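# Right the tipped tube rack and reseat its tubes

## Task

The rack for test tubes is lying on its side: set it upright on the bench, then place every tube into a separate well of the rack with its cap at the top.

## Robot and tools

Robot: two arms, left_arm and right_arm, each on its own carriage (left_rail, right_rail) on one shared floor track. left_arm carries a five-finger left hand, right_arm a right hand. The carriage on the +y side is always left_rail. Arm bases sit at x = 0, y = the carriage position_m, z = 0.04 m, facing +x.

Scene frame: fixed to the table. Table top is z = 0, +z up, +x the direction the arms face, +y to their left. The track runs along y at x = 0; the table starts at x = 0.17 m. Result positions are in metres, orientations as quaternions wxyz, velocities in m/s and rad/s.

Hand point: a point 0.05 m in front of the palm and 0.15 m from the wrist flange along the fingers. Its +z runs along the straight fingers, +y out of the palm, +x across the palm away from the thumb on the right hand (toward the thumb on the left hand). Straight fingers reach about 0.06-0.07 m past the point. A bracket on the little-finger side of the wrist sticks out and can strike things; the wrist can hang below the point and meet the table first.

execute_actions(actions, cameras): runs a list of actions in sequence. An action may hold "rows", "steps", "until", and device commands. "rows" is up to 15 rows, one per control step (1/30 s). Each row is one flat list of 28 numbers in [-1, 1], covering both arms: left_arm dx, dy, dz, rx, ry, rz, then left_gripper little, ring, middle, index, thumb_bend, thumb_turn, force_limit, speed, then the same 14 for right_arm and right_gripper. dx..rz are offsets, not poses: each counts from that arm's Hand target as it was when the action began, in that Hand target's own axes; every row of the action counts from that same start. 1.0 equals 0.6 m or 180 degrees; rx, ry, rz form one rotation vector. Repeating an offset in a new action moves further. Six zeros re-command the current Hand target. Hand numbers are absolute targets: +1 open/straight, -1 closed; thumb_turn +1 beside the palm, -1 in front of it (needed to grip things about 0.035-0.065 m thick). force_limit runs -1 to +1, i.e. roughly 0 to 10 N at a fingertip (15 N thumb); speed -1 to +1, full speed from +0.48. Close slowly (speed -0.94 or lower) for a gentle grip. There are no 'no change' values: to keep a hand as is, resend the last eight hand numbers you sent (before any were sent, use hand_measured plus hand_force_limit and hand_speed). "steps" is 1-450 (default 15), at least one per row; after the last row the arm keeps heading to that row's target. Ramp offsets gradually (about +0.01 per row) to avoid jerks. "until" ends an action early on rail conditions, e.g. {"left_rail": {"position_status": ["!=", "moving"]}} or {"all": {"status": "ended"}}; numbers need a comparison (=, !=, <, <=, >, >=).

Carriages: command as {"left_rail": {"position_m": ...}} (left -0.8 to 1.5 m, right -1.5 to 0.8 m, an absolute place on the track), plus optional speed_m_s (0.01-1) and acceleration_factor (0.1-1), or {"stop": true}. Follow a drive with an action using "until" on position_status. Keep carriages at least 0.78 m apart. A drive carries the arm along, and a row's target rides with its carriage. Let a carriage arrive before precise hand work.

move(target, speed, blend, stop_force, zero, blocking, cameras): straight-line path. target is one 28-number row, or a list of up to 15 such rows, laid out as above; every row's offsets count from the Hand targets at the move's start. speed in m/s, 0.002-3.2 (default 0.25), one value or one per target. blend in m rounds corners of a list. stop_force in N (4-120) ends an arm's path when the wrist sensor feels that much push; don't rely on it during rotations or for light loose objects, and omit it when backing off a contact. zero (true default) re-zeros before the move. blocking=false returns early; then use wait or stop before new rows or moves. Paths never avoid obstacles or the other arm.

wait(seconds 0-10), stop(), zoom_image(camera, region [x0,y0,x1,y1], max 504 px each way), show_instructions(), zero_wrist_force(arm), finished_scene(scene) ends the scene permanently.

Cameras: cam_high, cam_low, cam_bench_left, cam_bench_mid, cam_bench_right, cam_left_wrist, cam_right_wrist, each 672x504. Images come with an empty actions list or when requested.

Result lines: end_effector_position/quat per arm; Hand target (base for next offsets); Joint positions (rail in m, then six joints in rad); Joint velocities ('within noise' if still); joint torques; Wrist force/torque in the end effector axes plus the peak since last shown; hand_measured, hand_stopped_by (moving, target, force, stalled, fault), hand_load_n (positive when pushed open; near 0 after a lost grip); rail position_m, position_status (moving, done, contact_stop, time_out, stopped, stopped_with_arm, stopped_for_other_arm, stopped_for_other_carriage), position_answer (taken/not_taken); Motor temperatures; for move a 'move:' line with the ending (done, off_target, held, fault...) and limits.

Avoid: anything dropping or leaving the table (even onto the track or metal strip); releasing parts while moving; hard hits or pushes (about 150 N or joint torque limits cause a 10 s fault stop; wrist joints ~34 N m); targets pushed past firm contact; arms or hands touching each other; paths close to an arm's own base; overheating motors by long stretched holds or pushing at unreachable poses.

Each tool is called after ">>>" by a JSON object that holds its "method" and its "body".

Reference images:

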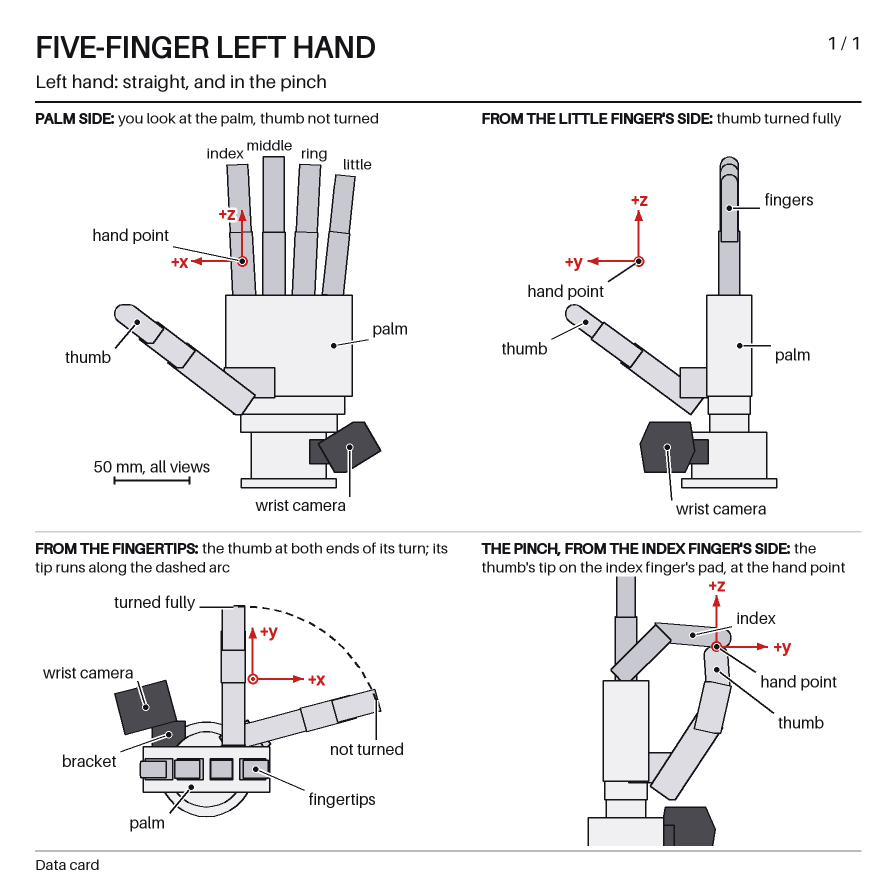

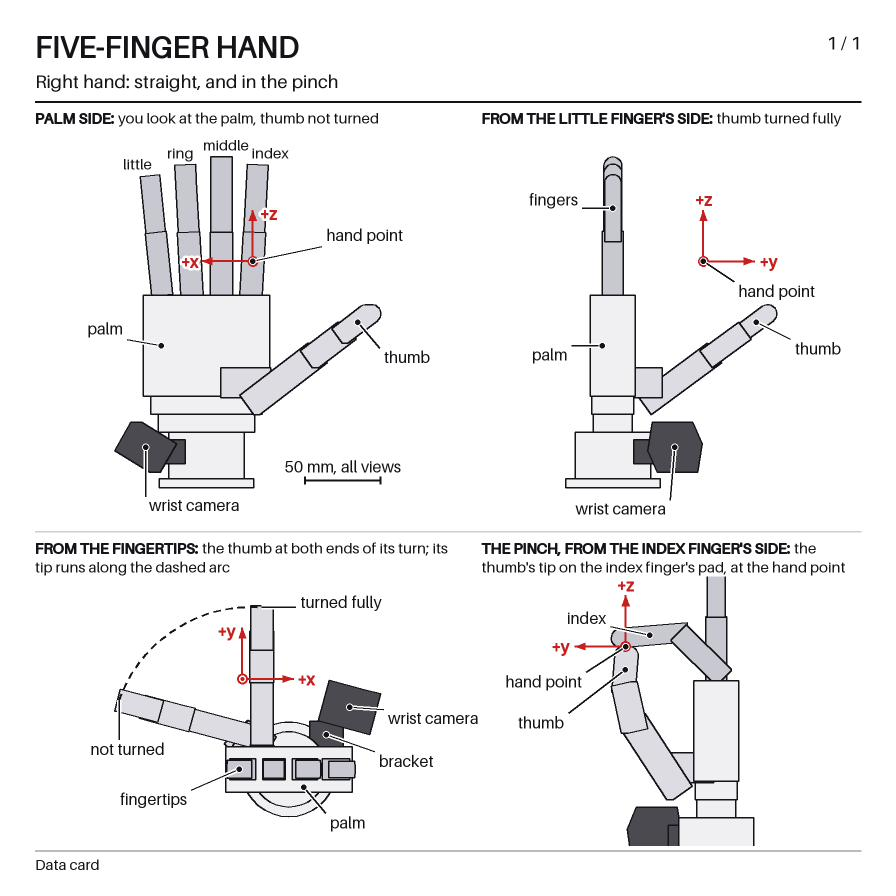

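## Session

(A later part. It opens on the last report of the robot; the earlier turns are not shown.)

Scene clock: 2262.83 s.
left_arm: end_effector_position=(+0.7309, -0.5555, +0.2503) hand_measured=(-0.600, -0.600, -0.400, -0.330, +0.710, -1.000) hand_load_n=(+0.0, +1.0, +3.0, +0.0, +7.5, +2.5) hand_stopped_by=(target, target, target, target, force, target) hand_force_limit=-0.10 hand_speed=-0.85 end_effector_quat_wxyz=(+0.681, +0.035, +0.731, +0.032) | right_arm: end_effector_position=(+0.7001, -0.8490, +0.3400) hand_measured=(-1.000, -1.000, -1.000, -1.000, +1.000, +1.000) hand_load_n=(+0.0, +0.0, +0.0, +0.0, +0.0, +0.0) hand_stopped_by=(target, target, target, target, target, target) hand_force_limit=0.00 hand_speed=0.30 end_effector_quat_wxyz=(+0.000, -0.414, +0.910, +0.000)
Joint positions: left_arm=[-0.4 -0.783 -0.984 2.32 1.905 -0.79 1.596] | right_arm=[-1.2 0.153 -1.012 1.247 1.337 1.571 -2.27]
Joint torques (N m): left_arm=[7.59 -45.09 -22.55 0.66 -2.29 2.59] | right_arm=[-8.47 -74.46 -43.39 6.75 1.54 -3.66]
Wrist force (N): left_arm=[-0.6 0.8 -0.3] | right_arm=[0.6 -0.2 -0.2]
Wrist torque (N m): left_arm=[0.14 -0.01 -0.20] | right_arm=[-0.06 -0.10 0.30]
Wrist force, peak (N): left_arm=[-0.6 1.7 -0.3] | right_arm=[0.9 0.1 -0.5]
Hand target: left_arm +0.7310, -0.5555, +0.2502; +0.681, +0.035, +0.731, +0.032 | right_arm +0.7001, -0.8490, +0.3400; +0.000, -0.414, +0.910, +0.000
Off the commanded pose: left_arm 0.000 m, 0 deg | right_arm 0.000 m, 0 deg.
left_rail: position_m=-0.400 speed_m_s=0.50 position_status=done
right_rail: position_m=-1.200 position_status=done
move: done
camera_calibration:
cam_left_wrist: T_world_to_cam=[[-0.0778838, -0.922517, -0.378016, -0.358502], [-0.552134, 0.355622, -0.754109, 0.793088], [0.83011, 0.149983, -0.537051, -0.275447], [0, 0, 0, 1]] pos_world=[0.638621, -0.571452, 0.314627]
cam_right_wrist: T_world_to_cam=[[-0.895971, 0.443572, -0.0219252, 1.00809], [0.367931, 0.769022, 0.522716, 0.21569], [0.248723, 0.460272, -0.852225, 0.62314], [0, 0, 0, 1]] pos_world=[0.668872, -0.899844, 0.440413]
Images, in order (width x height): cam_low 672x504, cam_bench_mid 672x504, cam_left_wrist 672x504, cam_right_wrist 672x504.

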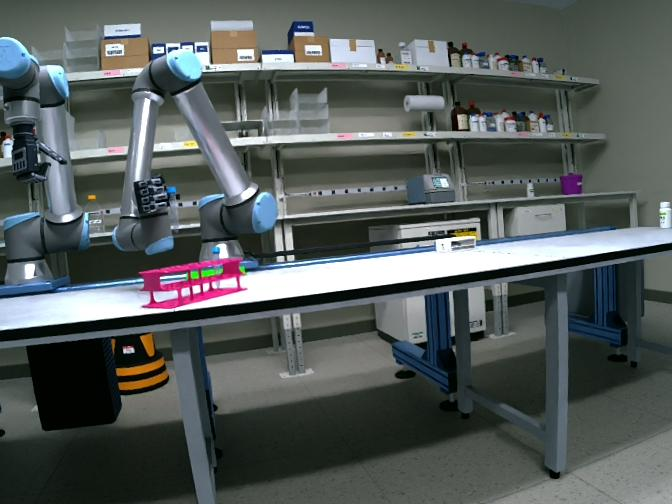

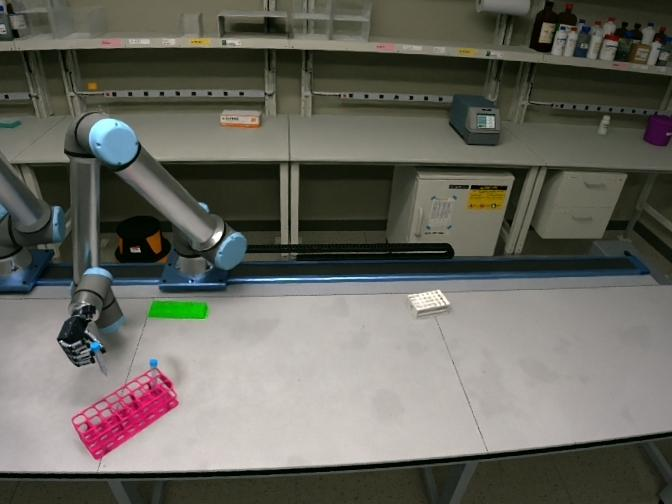

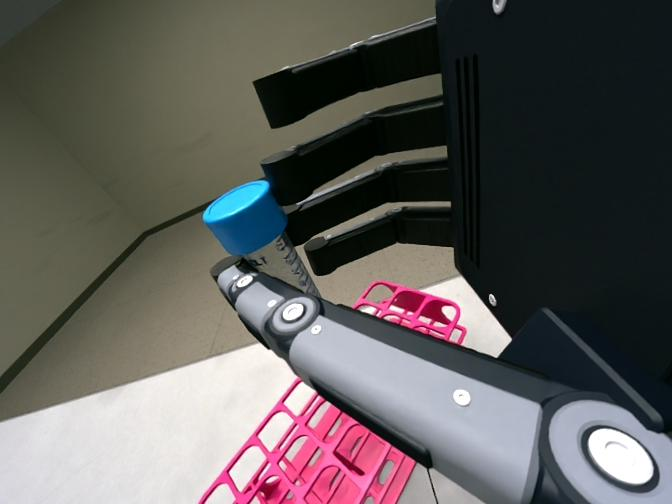

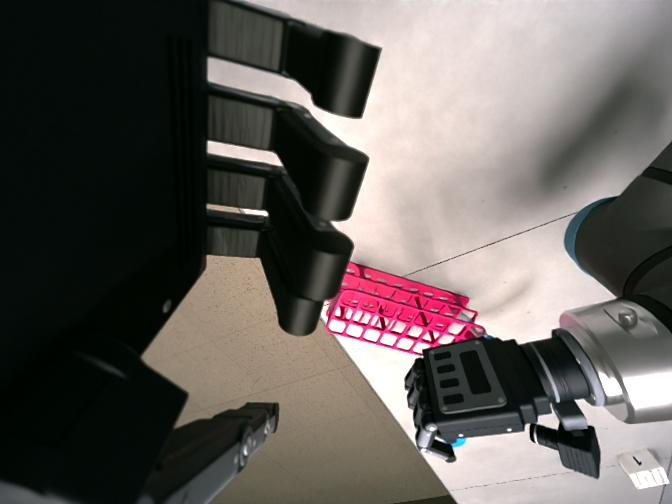

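>>> {"method": "move", "body": {"target": [0.1072,0.0065,0.036,0,0,0,-0.6,-0.6,-0.4,-0.33,-0.2,-1,-0.1,-0.85,0,0,0,0,0,0,-1,-1,-1,-1,1,1,0,0.3], "speed": 0.1, "cameras": ["cam_right_wrist","cam_left_wrist","cam_bench_mid","cam_low","cam_high"]}}

>>> {"method": "zoom_image", "body": {"camera": "cam_bench_mid", "region": [60, 350, 150, 440]}}

>>> {"method": "zoom_image", "body": {"camera": "cam_low", "region": [120, 200, 260, 310]}}

>>> {"method": "zoom_image", "body": {"camera": "cam_high", "region": [140, 240, 250, 360]}}

Scene clock: 2313.03 s.
left_arm: end_effector_position=(+0.7480, -0.5455, +0.1853) hand_measured=(-0.600, -0.600, -0.400, -0.330, +0.710, -1.000) hand_load_n=(+0.0, +1.0, +3.0, +0.0, +7.5, +2.5) hand_stopped_by=(target, target, target, target, force, target) hand_force_limit=-0.10 hand_speed=-0.85 end_effector_quat_wxyz=(+0.681, +0.035, +0.731, +0.032) | right_arm: end_effector_position=(+0.7001, -0.8490, +0.3400) hand_measured=(-1.000, -1.000, -1.000, -1.000, +1.000, +1.000) hand_load_n=(+0.0, +0.0, +0.0, +0.0, +0.0, +0.0) hand_stopped_by=(target, target, target, target, target, target) hand_force_limit=0.00 hand_speed=0.30 end_effector_quat_wxyz=(+0.000, -0.414, +0.910, +0.000)
Joint positions: left_arm=[-0.4 -0.744 -0.839 2.277 1.8 -0.829 1.601] | right_arm=[-1.2 0.153 -1.012 1.247 1.337 1.571 -2.27]
Joint torques (N m): left_arm=[10.91 -52.85 -16.43 -4.82 -1.81 2.51] | right_arm=[-6.11 -75.19 -43.73 6.96 1.48 -3.49]
Wrist force (N): left_arm=[-0.6 0.8 -0.3] | right_arm=[0.6 0.1 -0.5]
Wrist torque (N m): left_arm=[0.16 -0.03 -0.19] | right_arm=[0.00 -0.08 0.31]
Wrist force, peak (N): left_arm=[-1.3 0.8 -0.7] | right_arm=[1.0 -0.1 -0.5]
Hand target: left_arm +0.7480, -0.5455, +0.1852; +0.681, +0.035, +0.731, +0.032 | right_arm +0.7001, -0.8490, +0.3400; +0.000, -0.414, +0.910, +0.000
Off the commanded pose: left_arm 0.000 m, 0 deg | right_arm 0.000 m, 0 deg.
left_rail: position_m=-0.400 speed_m_s=0.50 position_status=done
right_rail: position_m=-1.200 position_status=done
move: done
camera_calibration:
cam_left_wrist: T_world_to_cam=[[-0.0778914, -0.922518, -0.378012, -0.372475], [-0.552181, 0.355615, -0.754078, 0.75005], [0.830078, 0.149995, -0.537096, -0.325957], [0, 0, 0, 1]] pos_world=[0.655721, -0.561452, 0.249726]
cam_right_wrist: T_world_to_cam=[[-0.895971, 0.443572, -0.0219252, 1.00809], [0.367931, 0.769022, 0.522716, 0.21569], [0.248723, 0.460272, -0.852225, 0.62314], [0, 0, 0, 1]] pos_world=[0.668872, -0.899844, 0.440413]
Images, in order (width x height): cam_high 672x504, cam_low 672x504, cam_bench_mid 672x504, cam_left_wrist 672x504, cam_right_wrist 672x504.

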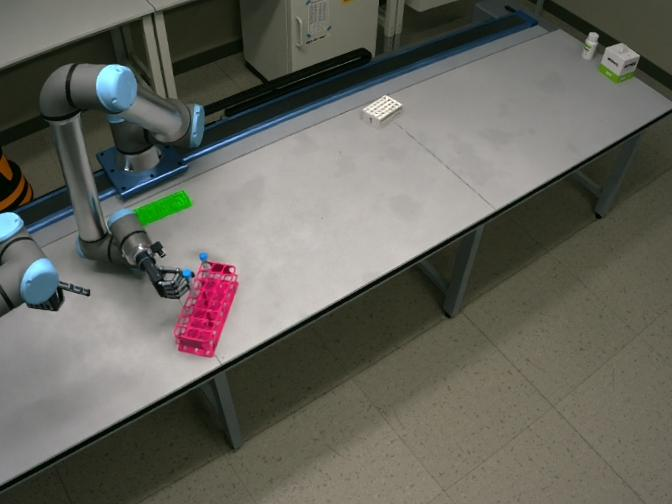

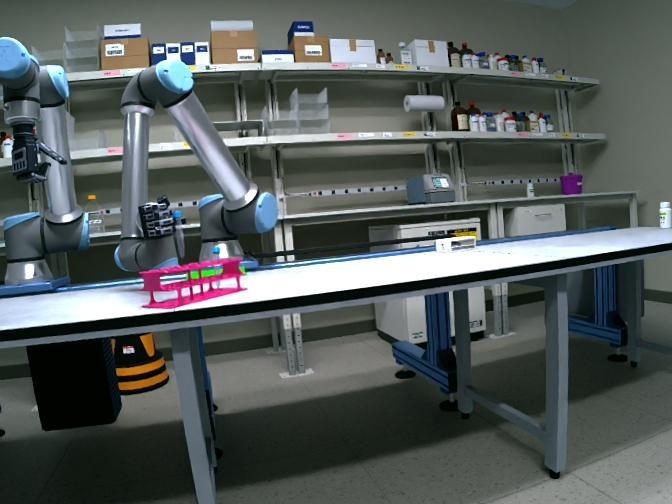

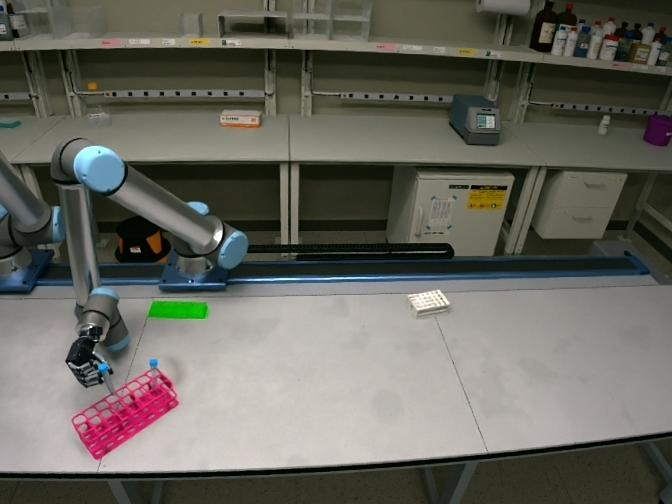

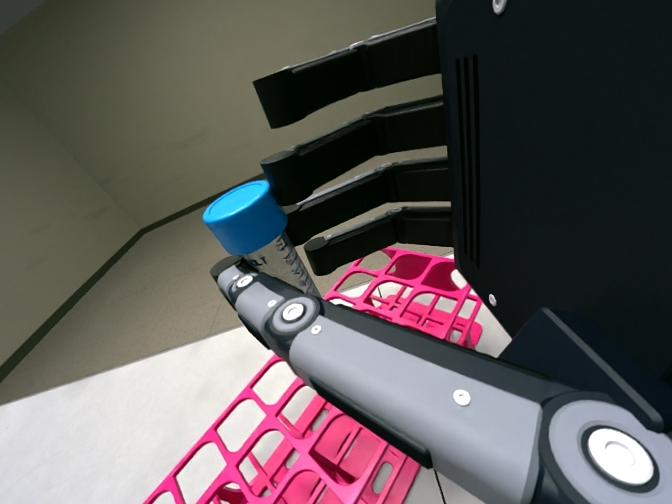

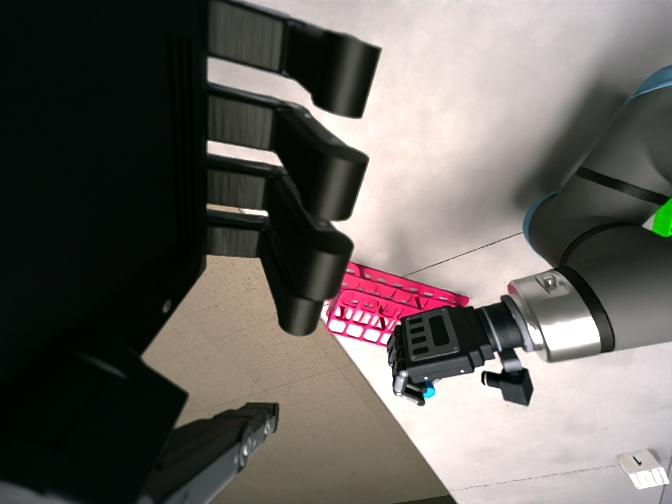

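Scaled by 5.600 from the camera's 672x504 image, which has a finer 960x720 frame.

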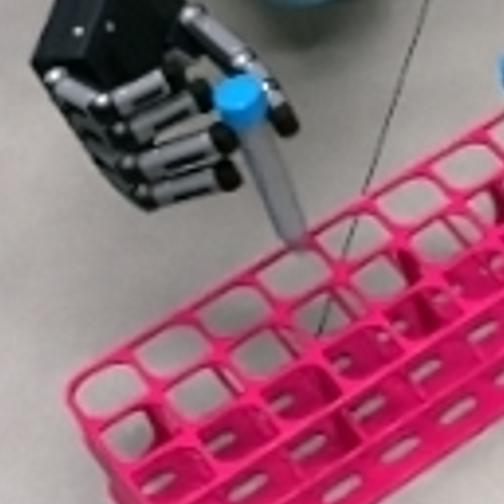

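Scaled by 3.600 from the camera's 672x504 image, which has a finer 960x720 frame.

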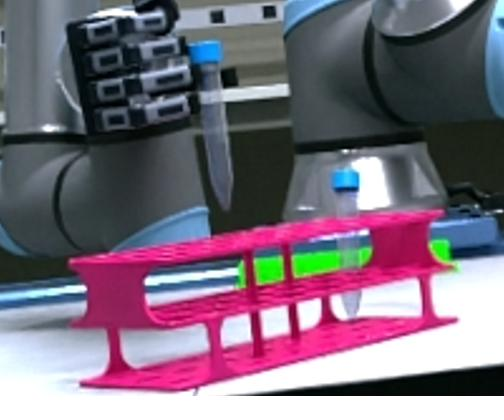

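Scaled by 4.200 from the camera's 672x504 image, which has a finer 960x720 frame.

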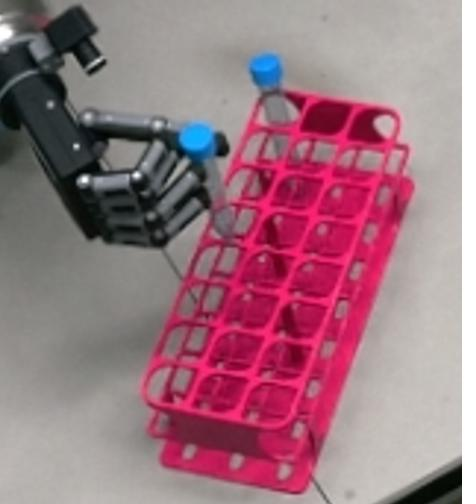

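>>> {"method": "zoom_image", "body": {"camera": "cam_high", "region": [170, 260, 230, 330]}}

>>> {"method": "zoom_image", "body": {"camera": "cam_bench_mid", "region": [95, 370, 135, 410]}}

Scaled by 7.200 from the camera's 672x504 image, which has a finer 960x720 frame.

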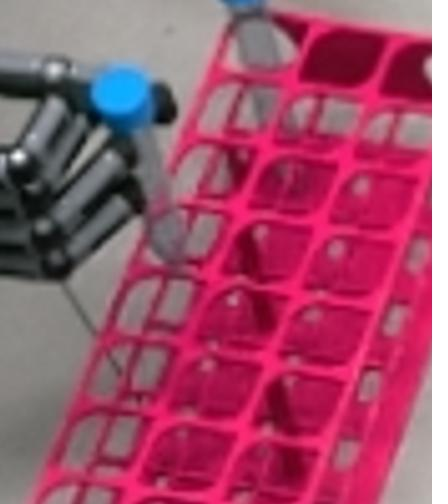

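Scaled by 12.600 from the camera's 672x504 image, which has a finer 960x720 frame.

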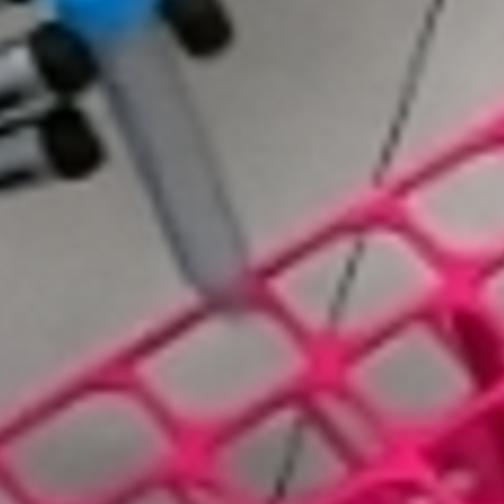

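>>> {"method": "move", "body": {"target": [0.0577,-0.0055,0.0042,0,0,0,-0.6,-0.6,-0.4,-0.33,-0.2,-1,-0.1,-0.85,0,0,0,0,0,0,-1,-1,-1,-1,1,1,0,0.3], "speed": 0.04, "stop_force": 4, "cameras": ["cam_left_wrist","cam_bench_mid","cam_low","cam_high"]}}

>>> {"method": "zoom_image", "body": {"camera": "cam_bench_mid", "region": [80, 360, 140, 420]}}

>>> {"method": "zoom_image", "body": {"camera": "cam_low", "region": [130, 220, 230, 310]}}

>>> {"method": "zoom_image", "body": {"camera": "cam_high", "region": [170, 260, 230, 330]}}

Scene clock: 2365.57 s.
left_arm: end_effector_position=(+0.7481, -0.5455, +0.1503) hand_measured=(-0.600, -0.600, -0.400, -0.330, +0.710, -1.000) hand_load_n=(+0.0, +1.0, +3.0, +0.0, +7.5, +2.0) hand_stopped_by=(target, target, target, target, force, target) hand_force_limit=-0.10 hand_speed=-0.85 end_effector_quat_wxyz=(+0.681, +0.035, +0.731, +0.032) | right_arm: end_effector_position=(+0.7001, -0.8490, +0.3400) hand_measured=(-1.000, -1.000, -1.000, -1.000, +1.000, +1.000) hand_load_n=(+0.0, +0.0, +0.0, +0.0, +0.0, +0.0) hand_stopped_by=(target, target, target, target, target, target) hand_force_limit=0.00 hand_speed=0.30 end_effector_quat_wxyz=(+0.000, -0.414, +0.910, +0.000)
Joint positions: left_arm=[-0.4 -0.744 -0.765 2.26 1.742 -0.829 1.601] | right_arm=[-1.2 0.153 -1.012 1.247 1.337 1.571 -2.27]
Joint torques (N m): left_arm=[9.99 -49.77 -13.96 -5.15 -2.07 2.63] | right_arm=[-5.22 -74.94 -42.79 6.95 1.65 -3.1]
Wrist force (N): left_arm=[-0.8 0.8 -0.3] | right_arm=[0.5 0.1 -0.6]
Wrist torque (N m): left_arm=[0.16 -0.01 -0.20] | right_arm=[0.00 -0.07 0.31]
Wrist force, peak (N): left_arm=[-1.0 0.8 -0.5] | right_arm=[0.8 -0.2 -0.6]
Hand target: left_arm +0.7481, -0.5455, +0.1503; +0.681, +0.035, +0.731, +0.032 | right_arm +0.7001, -0.8490, +0.3400; +0.000, -0.414, +0.910, +0.000
Off the commanded pose: left_arm 0.000 m, 0 deg | right_arm 0.000 m, 0 deg.
left_rail: position_m=-0.400 speed_m_s=0.50 position_status=done
right_rail: position_m=-1.200 position_status=done
move: done
camera_calibration:
cam_left_wrist: T_world_to_cam=[[-0.0778838, -0.922517, -0.378016, -0.385701], [-0.552134, 0.355622, -0.754109, 0.723693], [0.83011, 0.149983, -0.537051, -0.344876], [0, 0, 0, 1]] pos_world=[0.655821, -0.561452, 0.214727]
Images, in order (width x height): cam_high 672x504, cam_low 672x504, cam_bench_mid 672x504, cam_left_wrist 672x504.

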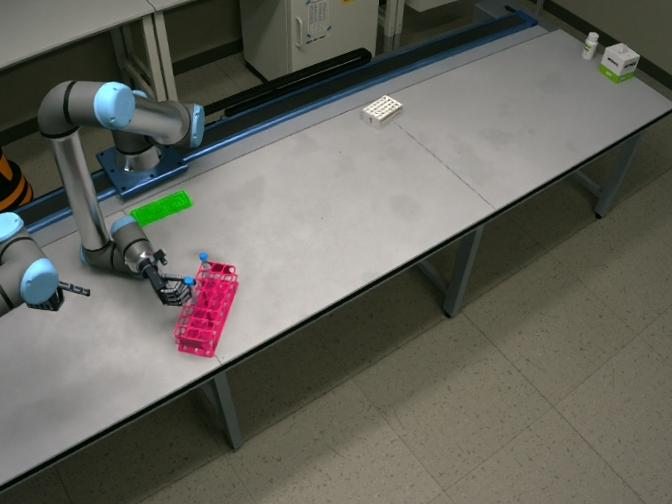

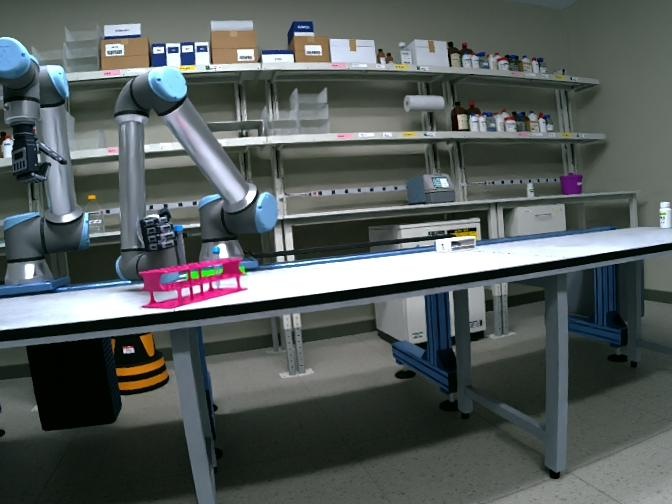

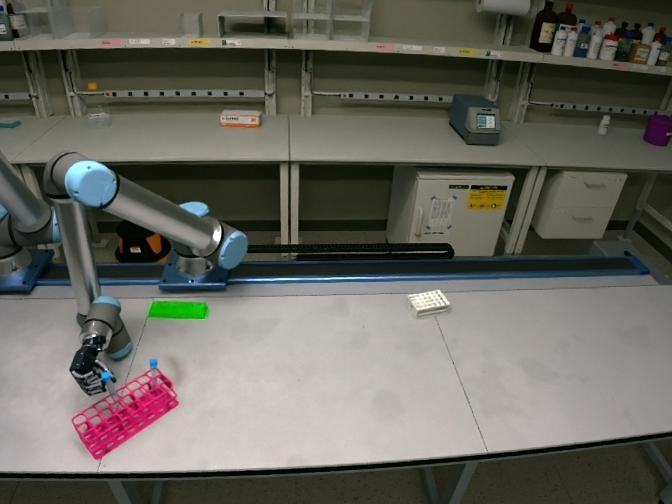

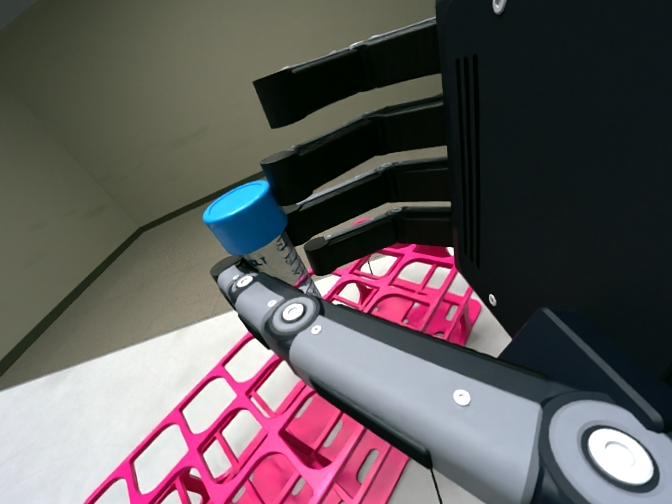

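Scaled by 8.400 from the camera's 672x504 image, which has a finer 960x720 frame.

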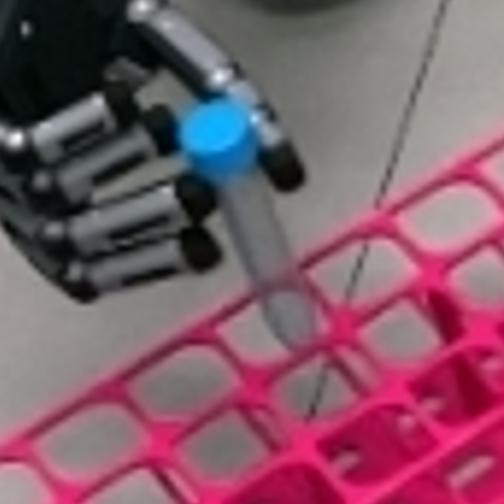

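Scaled by 5.040 from the camera's 672x504 image, which has a finer 960x720 frame.

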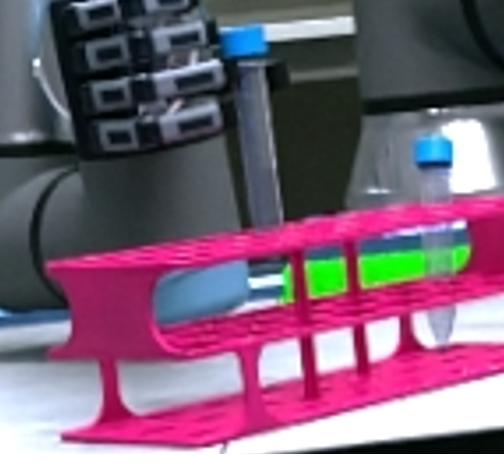

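Scaled by 7.200 from the camera's 672x504 image, which has a finer 960x720 frame.

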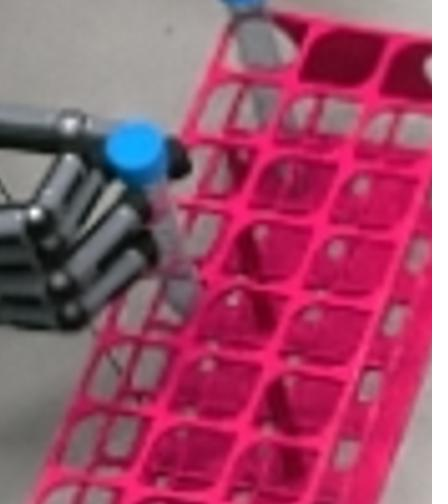

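>>> {"method": "move", "body": {"target": [0.0828,-0.0079,0.0059,0,0,0,-0.6,-0.6,-0.4,-0.33,-0.2,-1,-0.1,-0.85,0,0,0,0,0,0,-1,-1,-1,-1,1,1,0,0.3], "speed": 0.04, "stop_force": 4, "cameras": ["cam_left_wrist","cam_bench_mid","cam_low","cam_high"]}}

>>> {"method": "zoom_image", "body": {"camera": "cam_bench_mid", "region": [80, 360, 140, 420]}}

>>> {"method": "zoom_image", "body": {"camera": "cam_low", "region": [130, 220, 230, 310]}}

Scene clock: 2394.77 s.
left_arm: end_effector_position=(+0.7480, -0.5455, +0.1359) hand_measured=(-0.600, -0.600, -0.400, -0.330, +0.710, -1.000) hand_load_n=(+0.0, +0.5, +3.0, +0.0, +7.0, +1.5) hand_stopped_by=(target, target, target, target, force, target) hand_force_limit=-0.10 hand_speed=-0.85 end_effector_quat_wxyz=(+0.681, +0.035, +0.731, +0.032) | right_arm: end_effector_position=(+0.7001, -0.8490, +0.3400) hand_measured=(-1.000, -1.000, -1.000, -1.000, +1.000, +1.000) hand_load_n=(+0.0, +0.0, +0.0, +0.0, +0.0, +0.0) hand_stopped_by=(target, target, target, target, target, target) hand_force_limit=0.00 hand_speed=0.30 end_effector_quat_wxyz=(+0.000, -0.414, +0.910, +0.000)
Joint positions: left_arm=[-0.4 -0.744 -0.734 2.252 1.72 -0.829 1.601] | right_arm=[-1.2 0.153 -1.012 1.247 1.337 1.571 -2.27]
Joint torques (N m): left_arm=[-3.59 -64.67 -3.8 -2.06 0 0.17] | right_arm=[-2.32 -76.57 -42.91 7.37 2.11 -3.68]
Wrist force (N): left_arm=[-0.6 0.6 -0.5] | right_arm=[0.5 0.0 -0.4]
Wrist torque (N m): left_arm=[0.15 -0.03 -0.19] | right_arm=[-0.02 -0.07 0.30]
Wrist force, peak (N): left_arm=[-2.0 1.1 -0.7] | right_arm=[0.9 -0.2 -0.7]
Hand target: left_arm +0.7480, -0.5455, +0.1359; +0.681, +0.035, +0.731, +0.032 (not the last commanded pose) | right_arm +0.7001, -0.8490, +0.3400; +0.000, -0.414, +0.910, +0.000
Off the commanded pose: left_arm 0.036 m, 0 deg | right_arm 0.000 m, 0 deg.
FORCE FAULT: contact force on the left arm reached its limit, and that arm stopped for 10 seconds. The contact can be on any part of that arm, not only on its tool. That arm's remaining commands of this call were not run. That arm's target is now where it stood when the stop ended, not its last command. That arm accepts commands again.
left_rail: position_m=-0.400 speed_m_s=0.50 position_status=done
right_rail: position_m=-1.200 position_status=done
move: fault (left_arm)
camera_calibration:
cam_left_wrist: T_world_to_cam=[[-0.0778914, -0.922518, -0.378012, -0.391187], [-0.552181, 0.355615, -0.754078, 0.712723], [0.830078, 0.149995, -0.537096, -0.352543], [0, 0, 0, 1]] pos_world=[0.655721, -0.561452, 0.200226]
Images, in order (width x height): cam_high 672x504, cam_low 672x504, cam_bench_mid 672x504, cam_left_wrist 672x504.

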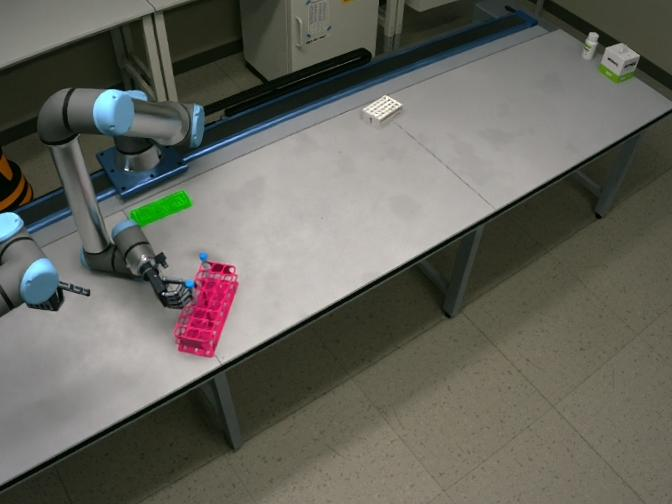

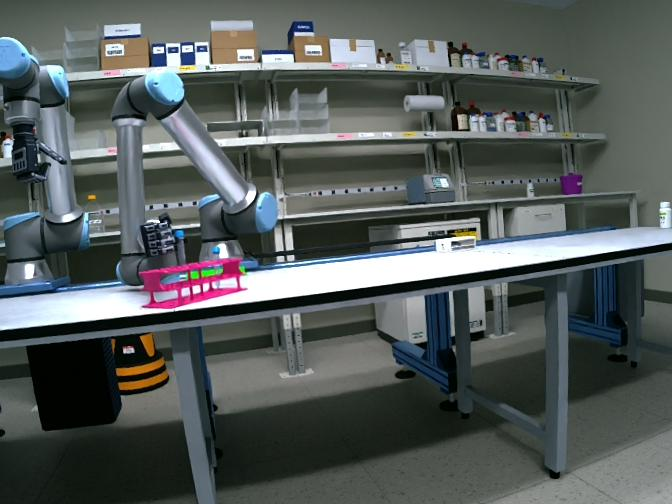

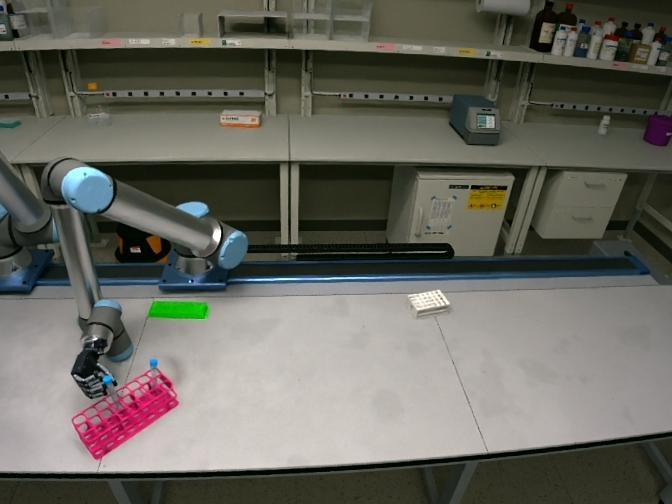

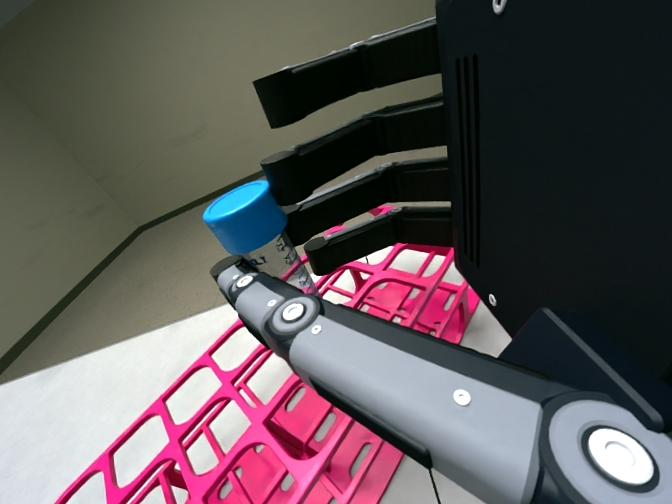

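Scaled by 8.400 from the camera's 672x504 image, which has a finer 960x720 frame.

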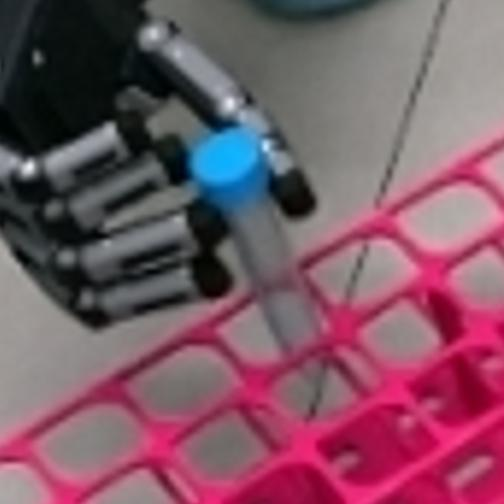

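Scaled by 5.040 from the camera's 672x504 image, which has a finer 960x720 frame.

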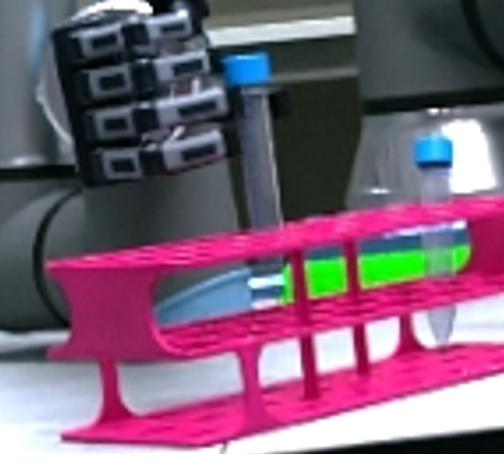

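>>> {"method": "move", "body": {"target": [-0.1986,0.019,-0.0142,0,0,0,-0.6,-0.6,-0.4,-0.33,-0.2,-1,-0.1,-0.85,0.3525,0.0225,-0.167,0,0,0,-1,-1,-1,-1,1,1,0,0.3], "speed": 0.12, "cameras": ["cam_left_wrist"]}}

Scene clock: 2443.80 s.
left_arm: end_effector_position=(+0.7480, -0.5454, +0.2558) hand_measured=(-0.600, -0.600, -0.400, -0.330, +0.710, -1.000) hand_load_n=(+0.0, +0.5, +3.5, +0.0, +7.0, +1.5) hand_stopped_by=(target, target, target, target, force, target) hand_force_limit=-0.10 hand_speed=-0.85 end_effector_quat_wxyz=(+0.681, +0.035, +0.731, +0.032) | right_arm: end_effector_position=(+0.5510, -0.9992, +0.4403) hand_measured=(-1.000, -1.000, -1.000, -1.000, +1.000, +1.000) hand_load_n=(+0.0, +0.0, +0.0, +0.0, +0.0, +0.0) hand_stopped_by=(target, target, target, target, target, target) hand_force_limit=0.00 hand_speed=0.30 end_effector_quat_wxyz=(+0.000, -0.414, +0.910, +0.000)
Joint positions: left_arm=[-0.4 -0.744 -0.988 2.297 1.929 -0.829 1.601] | right_arm=[-1.2 -0.063 -1.364 1.563 1.373 1.571 -2.486]
Joint torques (N m): left_arm=[0.66 -70.66 -2.27 -0.07 0.36 -1.32] | right_arm=[-10.28 -69.61 -26.4 6.62 -2.28 -4]
Wrist force (N): left_arm=[-0.7 0.4 -0.5] | right_arm=[0.6 0.0 -0.5]
Wrist torque (N m): left_arm=[0.11 -0.01 -0.18] | right_arm=[0.01 -0.08 0.27]
Wrist force, peak (N): left_arm=[-1.2 0.6 -0.6] | right_arm=[0.7 0.0 -1.0]
Hand target: left_arm +0.7480, -0.5454, +0.2559; +0.681, +0.035, +0.731, +0.032 | right_arm +0.5509, -0.9993, +0.4404; +0.000, -0.414, +0.910, +0.000
Off the commanded pose: left_arm 0.000 m, 0 deg | right_arm 0.000 m, 0 deg.
left_rail: position_m=-0.400 speed_m_s=0.50 position_status=done
right_rail: position_m=-1.200 position_status=done
move: done
camera_calibration:
cam_left_wrist: T_world_to_cam=[[-0.0778914, -0.922518, -0.378012, -0.345733], [-0.552181, 0.355615, -0.754078, 0.803177], [0.830078, 0.149995, -0.537096, -0.288107], [0, 0, 0, 1]] pos_world=[0.655721, -0.561352, 0.320226]
Images, in order (width x height): cam_left_wrist 672x504.

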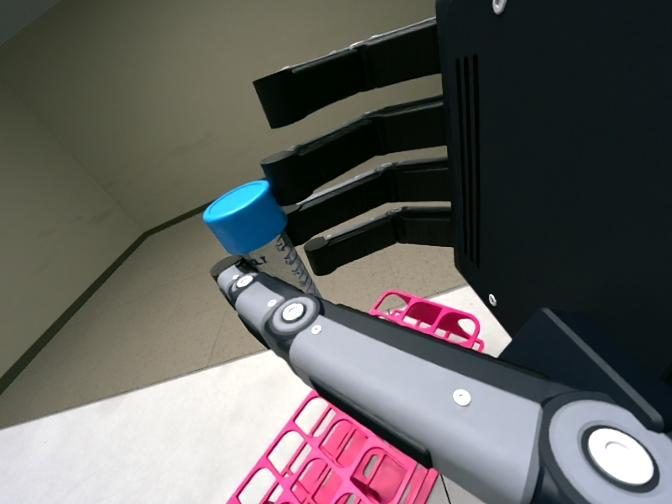

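>>> {"method": "move", "body": {"target": [[-0.1572,0.091,-0.5932,0,0,0,-0.6,-0.6,-0.4,-0.33,-0.2,-1,-0.1,-0.85,0,0,0,0,0,0,-1,-1,-1,-1,1,1,0,0.3],[-0.0825,-0.184,-0.3027,0.149,0.4385,-0.2148,-0.6,-0.6,-0.4,-0.33,-0.2,-1,-0.1,-0.85,0,0,0,0,0,0,-1,-1,-1,-1,1,1,0,0.3]], "speed": 0.25, "cameras": ["cam_left_wrist"]}}

Scene clock: 2462.43 s.
left_arm: end_effector_position=(+0.4690, -0.4993, +0.3590) hand_measured=(-0.600, -0.600, -0.400, -0.330, +0.710, -1.000) hand_load_n=(+0.0, +0.5, +3.0, +0.0, +7.0, +2.0) hand_stopped_by=(target, target, target, target, force, target) hand_force_limit=-0.10 hand_speed=-0.85 end_effector_quat_wxyz=(+0.692, +0.040, +0.720, +0.029) | right_arm: end_effector_position=(+0.5509, -0.9993, +0.4404) hand_measured=(-1.000, -1.000, -1.000, -1.000, +1.000, +1.000) hand_load_n=(+0.0, +0.0, +0.0, +0.0, +0.0, +0.0) hand_stopped_by=(target, target, target, target, target, target) hand_force_limit=0.00 hand_speed=0.30 end_effector_quat_wxyz=(+0.000, -0.414, +0.910, +0.000)
Joint positions: left_arm=[-0.4 -1.41 -1.526 2.858 2.034 -0.179 1.448] | right_arm=[-1.2 -0.063 -1.364 1.563 1.373 1.571 -2.487]
Joint torques (N m): left_arm=[9 -2.35 -20.72 -4.5 -1.33 2.35] | right_arm=[-7.48 -70.27 -26.8 7.35 -2.27 -3.65]
Wrist force (N): left_arm=[-0.7 0.3 -0.5] | right_arm=[0.3 -0.2 -0.6]
Wrist torque (N m): left_arm=[0.07 -0.01 -0.17] | right_arm=[0.00 -0.03 0.24]
Wrist force, peak (N): left_arm=[-1.8 4.2 -3.1] | right_arm=[0.4 -0.5 -0.8]
Hand target: left_arm +0.4691, -0.4993, +0.3590; +0.692, +0.040, +0.720, +0.029 (not the last commanded pose) | right_arm +0.5509, -0.9993, +0.4404; +0.000, -0.414, +0.910, +0.000
Off the commanded pose: left_arm 0.197 m, 93 deg | right_arm 0.000 m, 0 deg.
left_rail: position_m=-0.400 speed_m_s=0.50 position_status=done
right_rail: position_m=-1.200 position_status=done
led back after a hold (left arm): the arm was led back toward your command in small steps, so it may still be short of it.
move: held (left_arm; a check stopped the path); path passed 1 of 2 targets; limits=held
pose unreachable (left arm): on one or more control steps of this call, first in action 0 (counted from 0), this arm could not follow its commanded pose, so it was not sent that pose on those steps. It may still have moved: this result reports where it is.
cause: moving toward the commanded pose would bring two parts of the arm too close to each other (joints 4 (elbow) and 5 (wrist 1) lie between them).
camera_calibration:
cam_left_wrist: T_world_to_cam=[[-0.0784019, -0.920436, -0.382949, -0.282916], [-0.523299, 0.364952, -0.770044, 0.707404], [0.848535, 0.140024, -0.510277, -0.031329], [0, 0, 0, 1]] pos_world=[0.374586, -0.514188, 0.420403]
Images, in order (width x height): cam_left_wrist 672x504.

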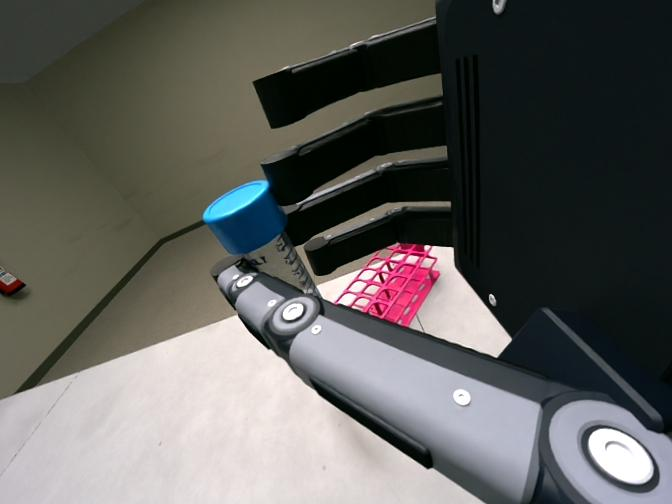

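>>> {"method": "move", "body": {"target": [-0.1047,-0.0633,0.489,0,0,0,-0.6,-0.6,-0.4,-0.33,-0.2,-1,-0.1,-0.85,0,0,0,0,0,0,-1,-1,-1,-1,1,1,0,0.3], "speed": 0.25}}

Scene clock: 2671.13 s.
left_arm: end_effector_position=(+0.7638, -0.5472, +0.4061) hand_measured=(-0.600, -0.600, -0.400, -0.330, +0.710, -1.000) hand_load_n=(+0.0, +0.5, +3.5, +0.0, +7.5, +1.5) hand_stopped_by=(target, target, target, target, force, target) hand_force_limit=-0.10 hand_speed=-0.85 end_effector_quat_wxyz=(+0.692, +0.040, +0.720, +0.029) | right_arm: end_effector_position=(+0.5509, -0.9993, +0.4404) hand_measured=(-1.000, -1.000, -1.000, -1.000, +1.000, +1.000) hand_load_n=(+0.0, +0.0, +0.0, +0.0, +0.0, +0.0) hand_stopped_by=(target, target, target, target, target, target) hand_force_limit=0.00 hand_speed=0.30 end_effector_quat_wxyz=(+0.000, -0.414, +0.910, +0.000)
Joint positions: left_arm=[-0.4 -0.723 -1.25 2.248 2.196 -0.862 1.635] | right_arm=[-1.2 -0.063 -1.364 1.563 1.373 1.571 -2.487]
Joint torques (N m): left_arm=[11.57 -37.26 -34.96 0.68 -1.93 1.42] | right_arm=[-6.88 -69.4 -27.13 6.96 -2.32 -3.57]
Wrist force (N): left_arm=[-0.8 0.9 -0.4] | right_arm=[0.3 -0.2 -0.5]
Wrist torque (N m): left_arm=[0.19 -0.01 -0.21] | right_arm=[0.00 -0.03 0.24]
Wrist force, peak (N): left_arm=[-1.0 0.6 -1.3] | right_arm=[0.5 -0.5 -0.6]
Hand target: left_arm +0.7640, -0.5472, +0.4061; +0.692, +0.040, +0.720, +0.029 | right_arm +0.5509, -0.9993, +0.4404; +0.000, -0.414, +0.910, +0.000
Off the commanded pose: left_arm 0.000 m, 0 deg | right_arm 0.000 m, 0 deg.
left_rail: position_m=-0.400 speed_m_s=0.50 position_status=done
right_rail: position_m=-1.200 position_status=done
move: done

>>> {"method": "move", "body": {"target": [0.0147,0.3005,-0.2182,-0.2786,0.0016,-0.0345,-0.6,-0.6,-0.4,-0.33,-0.2,-1,-0.1,-0.85,0,0,0,0,0,0,-1,-1,-1,-1,1,1,0,0.3], "speed": 0.25}}

>>> {"method": "wait", "body": {"seconds": 0}}

Scene clock: 2679.87 s.
left_arm: end_effector_position=(+0.6360, -0.3652, +0.4202) hand_measured=(-0.600, -0.600, -0.400, -0.330, +0.710, -1.000) hand_load_n=(+0.0, +0.5, +3.5, +0.0, +7.0, +1.5) hand_stopped_by=(target, target, target, target, force, target) hand_force_limit=-0.10 hand_speed=-0.85 end_effector_quat_wxyz=(+0.643, -0.295, +0.643, +0.295) | right_arm: end_effector_position=(+0.5509, -0.9993, +0.4404) hand_measured=(-1.000, -1.000, -1.000, -1.000, +1.000, +1.000) hand_load_n=(+0.0, +0.0, +0.0, +0.0, +0.0, +0.0) hand_stopped_by=(target, target, target, target, target, target) hand_force_limit=0.00 hand_speed=0.30 end_effector_quat_wxyz=(+0.000, -0.414, +0.910, +0.000)
Joint positions: left_arm=[-0.4 -0.711 -1.245 2.21 2.159 0 1.589] | right_arm=[-1.2 -0.063 -1.364 1.563 1.373 1.571 -2.487]
Joint torques (N m): left_arm=[7.1 -36.39 -33.06 -2.61 1.77 1.93] | right_arm=[-5.34 -70.71 -25.86 6.06 -2.18 -3.39]
Wrist force (N): left_arm=[-0.7 0.5 -0.3] | right_arm=[0.4 -0.2 -0.2]
Wrist torque (N m): left_arm=[0.12 -0.03 0.10] | right_arm=[-0.02 -0.06 0.25]
Wrist force, peak (N): left_arm=[-1.0 0.8 -0.6] | right_arm=[0.7 0.0 -0.6]
Hand target: left_arm +0.6359, -0.3651, +0.4202; +0.643, -0.295, +0.642, +0.295 | right_arm +0.5509, -0.9993, +0.4404; +0.000, -0.414, +0.910, +0.000
Off the commanded pose: left_arm 0.000 m, 0 deg | right_arm 0.000 m, 0 deg.
left_rail: position_m=-0.400 speed_m_s=0.50 position_status=done
right_rail: position_m=-1.200 position_status=done
move: done

Scene clock: 2679.87 s.
left_arm: end_effector_position=(+0.6360, -0.3652, +0.4202) hand_measured=(-0.600, -0.600, -0.400, -0.330, +0.710, -1.000) hand_load_n=(+0.0, +0.5, +3.5, +0.0, +7.0, +1.5) hand_stopped_by=(target, target, target, target, force, target) hand_force_limit=-0.10 hand_speed=-0.85 end_effector_quat_wxyz=(+0.643, -0.295, +0.643, +0.295) | right_arm: end_effector_position=(+0.5509, -0.9993, +0.4404) hand_measured=(-1.000, -1.000, -1.000, -1.000, +1.000, +1.000) hand_load_n=(+0.0, +0.0, +0.0, +0.0, +0.0, +0.0) hand_stopped_by=(target, target, target, target, target, target) hand_force_limit=0.00 hand_speed=0.30 end_effector_quat_wxyz=(+0.000, -0.414, +0.910, +0.000)
Joint positions: left_arm=[-0.4 -0.711 -1.245 2.21 2.159 0 1.589] | right_arm=[-1.2 -0.063 -1.364 1.563 1.373 1.571 -2.487]
Joint torques (N m): left_arm=[7.1 -36.39 -33.06 -2.61 1.77 1.93] | right_arm=[-5.34 -70.71 -25.86 6.06 -2.18 -3.39]
Wrist force (N): left_arm=[-0.7 0.5 -0.3] | right_arm=[0.4 -0.2 -0.2]
Wrist torque (N m): left_arm=[0.12 -0.03 0.10] | right_arm=[-0.02 -0.06 0.25]
Wrist force, peak (N): left_arm=[-0.7 0.5 -0.3] | right_arm=[0.4 -0.2 -0.2]
Hand target: left_arm +0.6359, -0.3651, +0.4202; +0.643, -0.295, +0.642, +0.295 | right_arm +0.5509, -0.9993, +0.4404; +0.000, -0.414, +0.910, +0.000
Off the commanded pose: left_arm 0.000 m, 0 deg | right_arm 0.000 m, 0 deg.
left_rail: position_m=-0.400 speed_m_s=0.50 position_status=done
right_rail: position_m=-1.200 position_status=done

>>> {"method": "move", "body": {"target": [0,0.2932,-0.1945,-0.2546,0,0,-0.6,-0.6,-0.4,-0.33,-0.2,-1,-0.1,-0.85,0,0,0,0,0,0,-1,-1,-1,-1,1,1,0,0.3], "speed": 0.25}}

Scene clock: 2690.37 s.
left_arm: end_effector_position=(+0.4265, -0.3390, +0.4201) hand_measured=(-0.600, -0.600, -0.400, -0.330, +0.710, -1.000) hand_load_n=(+0.0, +0.5, +3.5, +0.0, +7.0, +2.0) hand_stopped_by=(target, target, target, target, force, target) hand_force_limit=-0.10 hand_speed=-0.85 end_effector_quat_wxyz=(-0.478, +0.522, -0.477, -0.522) | right_arm: end_effector_position=(+0.5509, -0.9993, +0.4404) hand_measured=(-1.000, -1.000, -1.000, -1.000, +1.000, +1.000) hand_load_n=(+0.0, +0.0, +0.0, +0.5, +0.0, +0.0) hand_stopped_by=(target, target, target, target, target, target) hand_force_limit=0.00 hand_speed=0.30 end_effector_quat_wxyz=(+0.000, -0.414, +0.910, +0.000)
Joint positions: left_arm=[-0.4 -0.696 -1.247 2.214 2.175 0.786 1.569] | right_arm=[-1.2 -0.063 -1.364 1.563 1.373 1.571 -2.487]
Joint torques (N m): left_arm=[7.6 -59.49 -12.65 -0.84 2.27 -2.03] | right_arm=[-6.01 -70.29 -26.01 5.77 -1.92 -3.49]
Wrist force (N): left_arm=[-0.5 0.6 -0.5] | right_arm=[0.4 -0.2 -0.3]
Wrist torque (N m): left_arm=[0.14 -0.06 0.11] | right_arm=[-0.02 -0.06 0.25]
Wrist force, peak (N): left_arm=[-0.8 0.9 -0.4] | right_arm=[0.4 -0.3 -0.8]
Hand target: left_arm +0.4265, -0.3389, +0.4201; -0.477, +0.522, -0.477, -0.522 | right_arm +0.5509, -0.9993, +0.4404; +0.000, -0.414, +0.910, +0.000
Off the commanded pose: left_arm 0.000 m, 0 deg | right_arm 0.000 m, 0 deg.
left_rail: position_m=-0.400 speed_m_s=0.50 position_status=done
right_rail: position_m=-1.200 position_status=done
move: done

>>> {"method": "move", "body": {"target": [[0.205,-0.0558,-0.0689,0.068,0.164,0.0693,-0.6,-0.6,-0.4,-0.33,-0.2,-1,-0.1,-0.85,0,0,0,0,0,0,-1,-1,-1,-1,1,1,0,0.3],[0.3033,-0.2215,-0.1937,0.2405,0.2404,0.1016,-0.6,-0.6,-0.4,-0.33,-0.2,-1,-0.1,-0.85,0,0,0,0,0,0,-1,-1,-1,-1,1,1,0,0.3]], "speed": 0.25}}

Scene clock: 2706.37 s.
left_arm: end_effector_position=(+0.5693, -0.4426, +0.2381) hand_measured=(-0.600, -0.600, -0.400, -0.330, +0.710, -1.000) hand_load_n=(+0.0, +0.5, +3.5, +0.0, +7.0, +1.5) hand_stopped_by=(target, target, target, target, force, target) hand_force_limit=-0.10 hand_speed=-0.85 end_effector_quat_wxyz=(+0.342, -0.387, +0.842, +0.157) | right_arm: end_effector_position=(+0.5509, -0.9993, +0.4404) hand_measured=(-1.000, -1.000, -1.000, -1.000, +1.000, +1.000) hand_load_n=(+0.0, +0.0, +0.0, +0.0, +0.0, +0.0) hand_stopped_by=(target, target, target, target, target, target) hand_force_limit=0.00 hand_speed=0.30 end_effector_quat_wxyz=(+0.000, -0.414, +0.910, +0.000)
Joint positions: left_arm=[-0.4 -0.71 -1.256 1.92 0.907 0.798 3.142] | right_arm=[-1.2 -0.063 -1.364 1.563 1.373 1.571 -2.487]
Joint torques (N m): left_arm=[7.02 -65.43 -36.9 1.32 0.99 2.52] | right_arm=[-7.71 -71.12 -26.6 5.33 -1.91 -3.45]
Wrist force (N): left_arm=[-0.2 0.6 -0.4] | right_arm=[0.6 0.1 -0.5]
Wrist torque (N m): left_arm=[0.15 -0.02 -0.08] | right_arm=[0.03 -0.08 0.26]
Wrist force, peak (N): left_arm=[0.6 1.5 -0.7] | right_arm=[0.6 -0.1 -0.7]
Hand target: left_arm +0.5693, -0.4426, +0.2381; +0.342, -0.386, +0.842, +0.157 | right_arm +0.5509, -0.9993, +0.4404; +0.000, -0.414, +0.910, +0.000
Off the commanded pose: left_arm 0.000 m, 0 deg | right_arm 0.000 m, 0 deg.
left_rail: position_m=-0.400 speed_m_s=0.50 position_status=done
right_rail: position_m=-1.200 position_status=done
move: done


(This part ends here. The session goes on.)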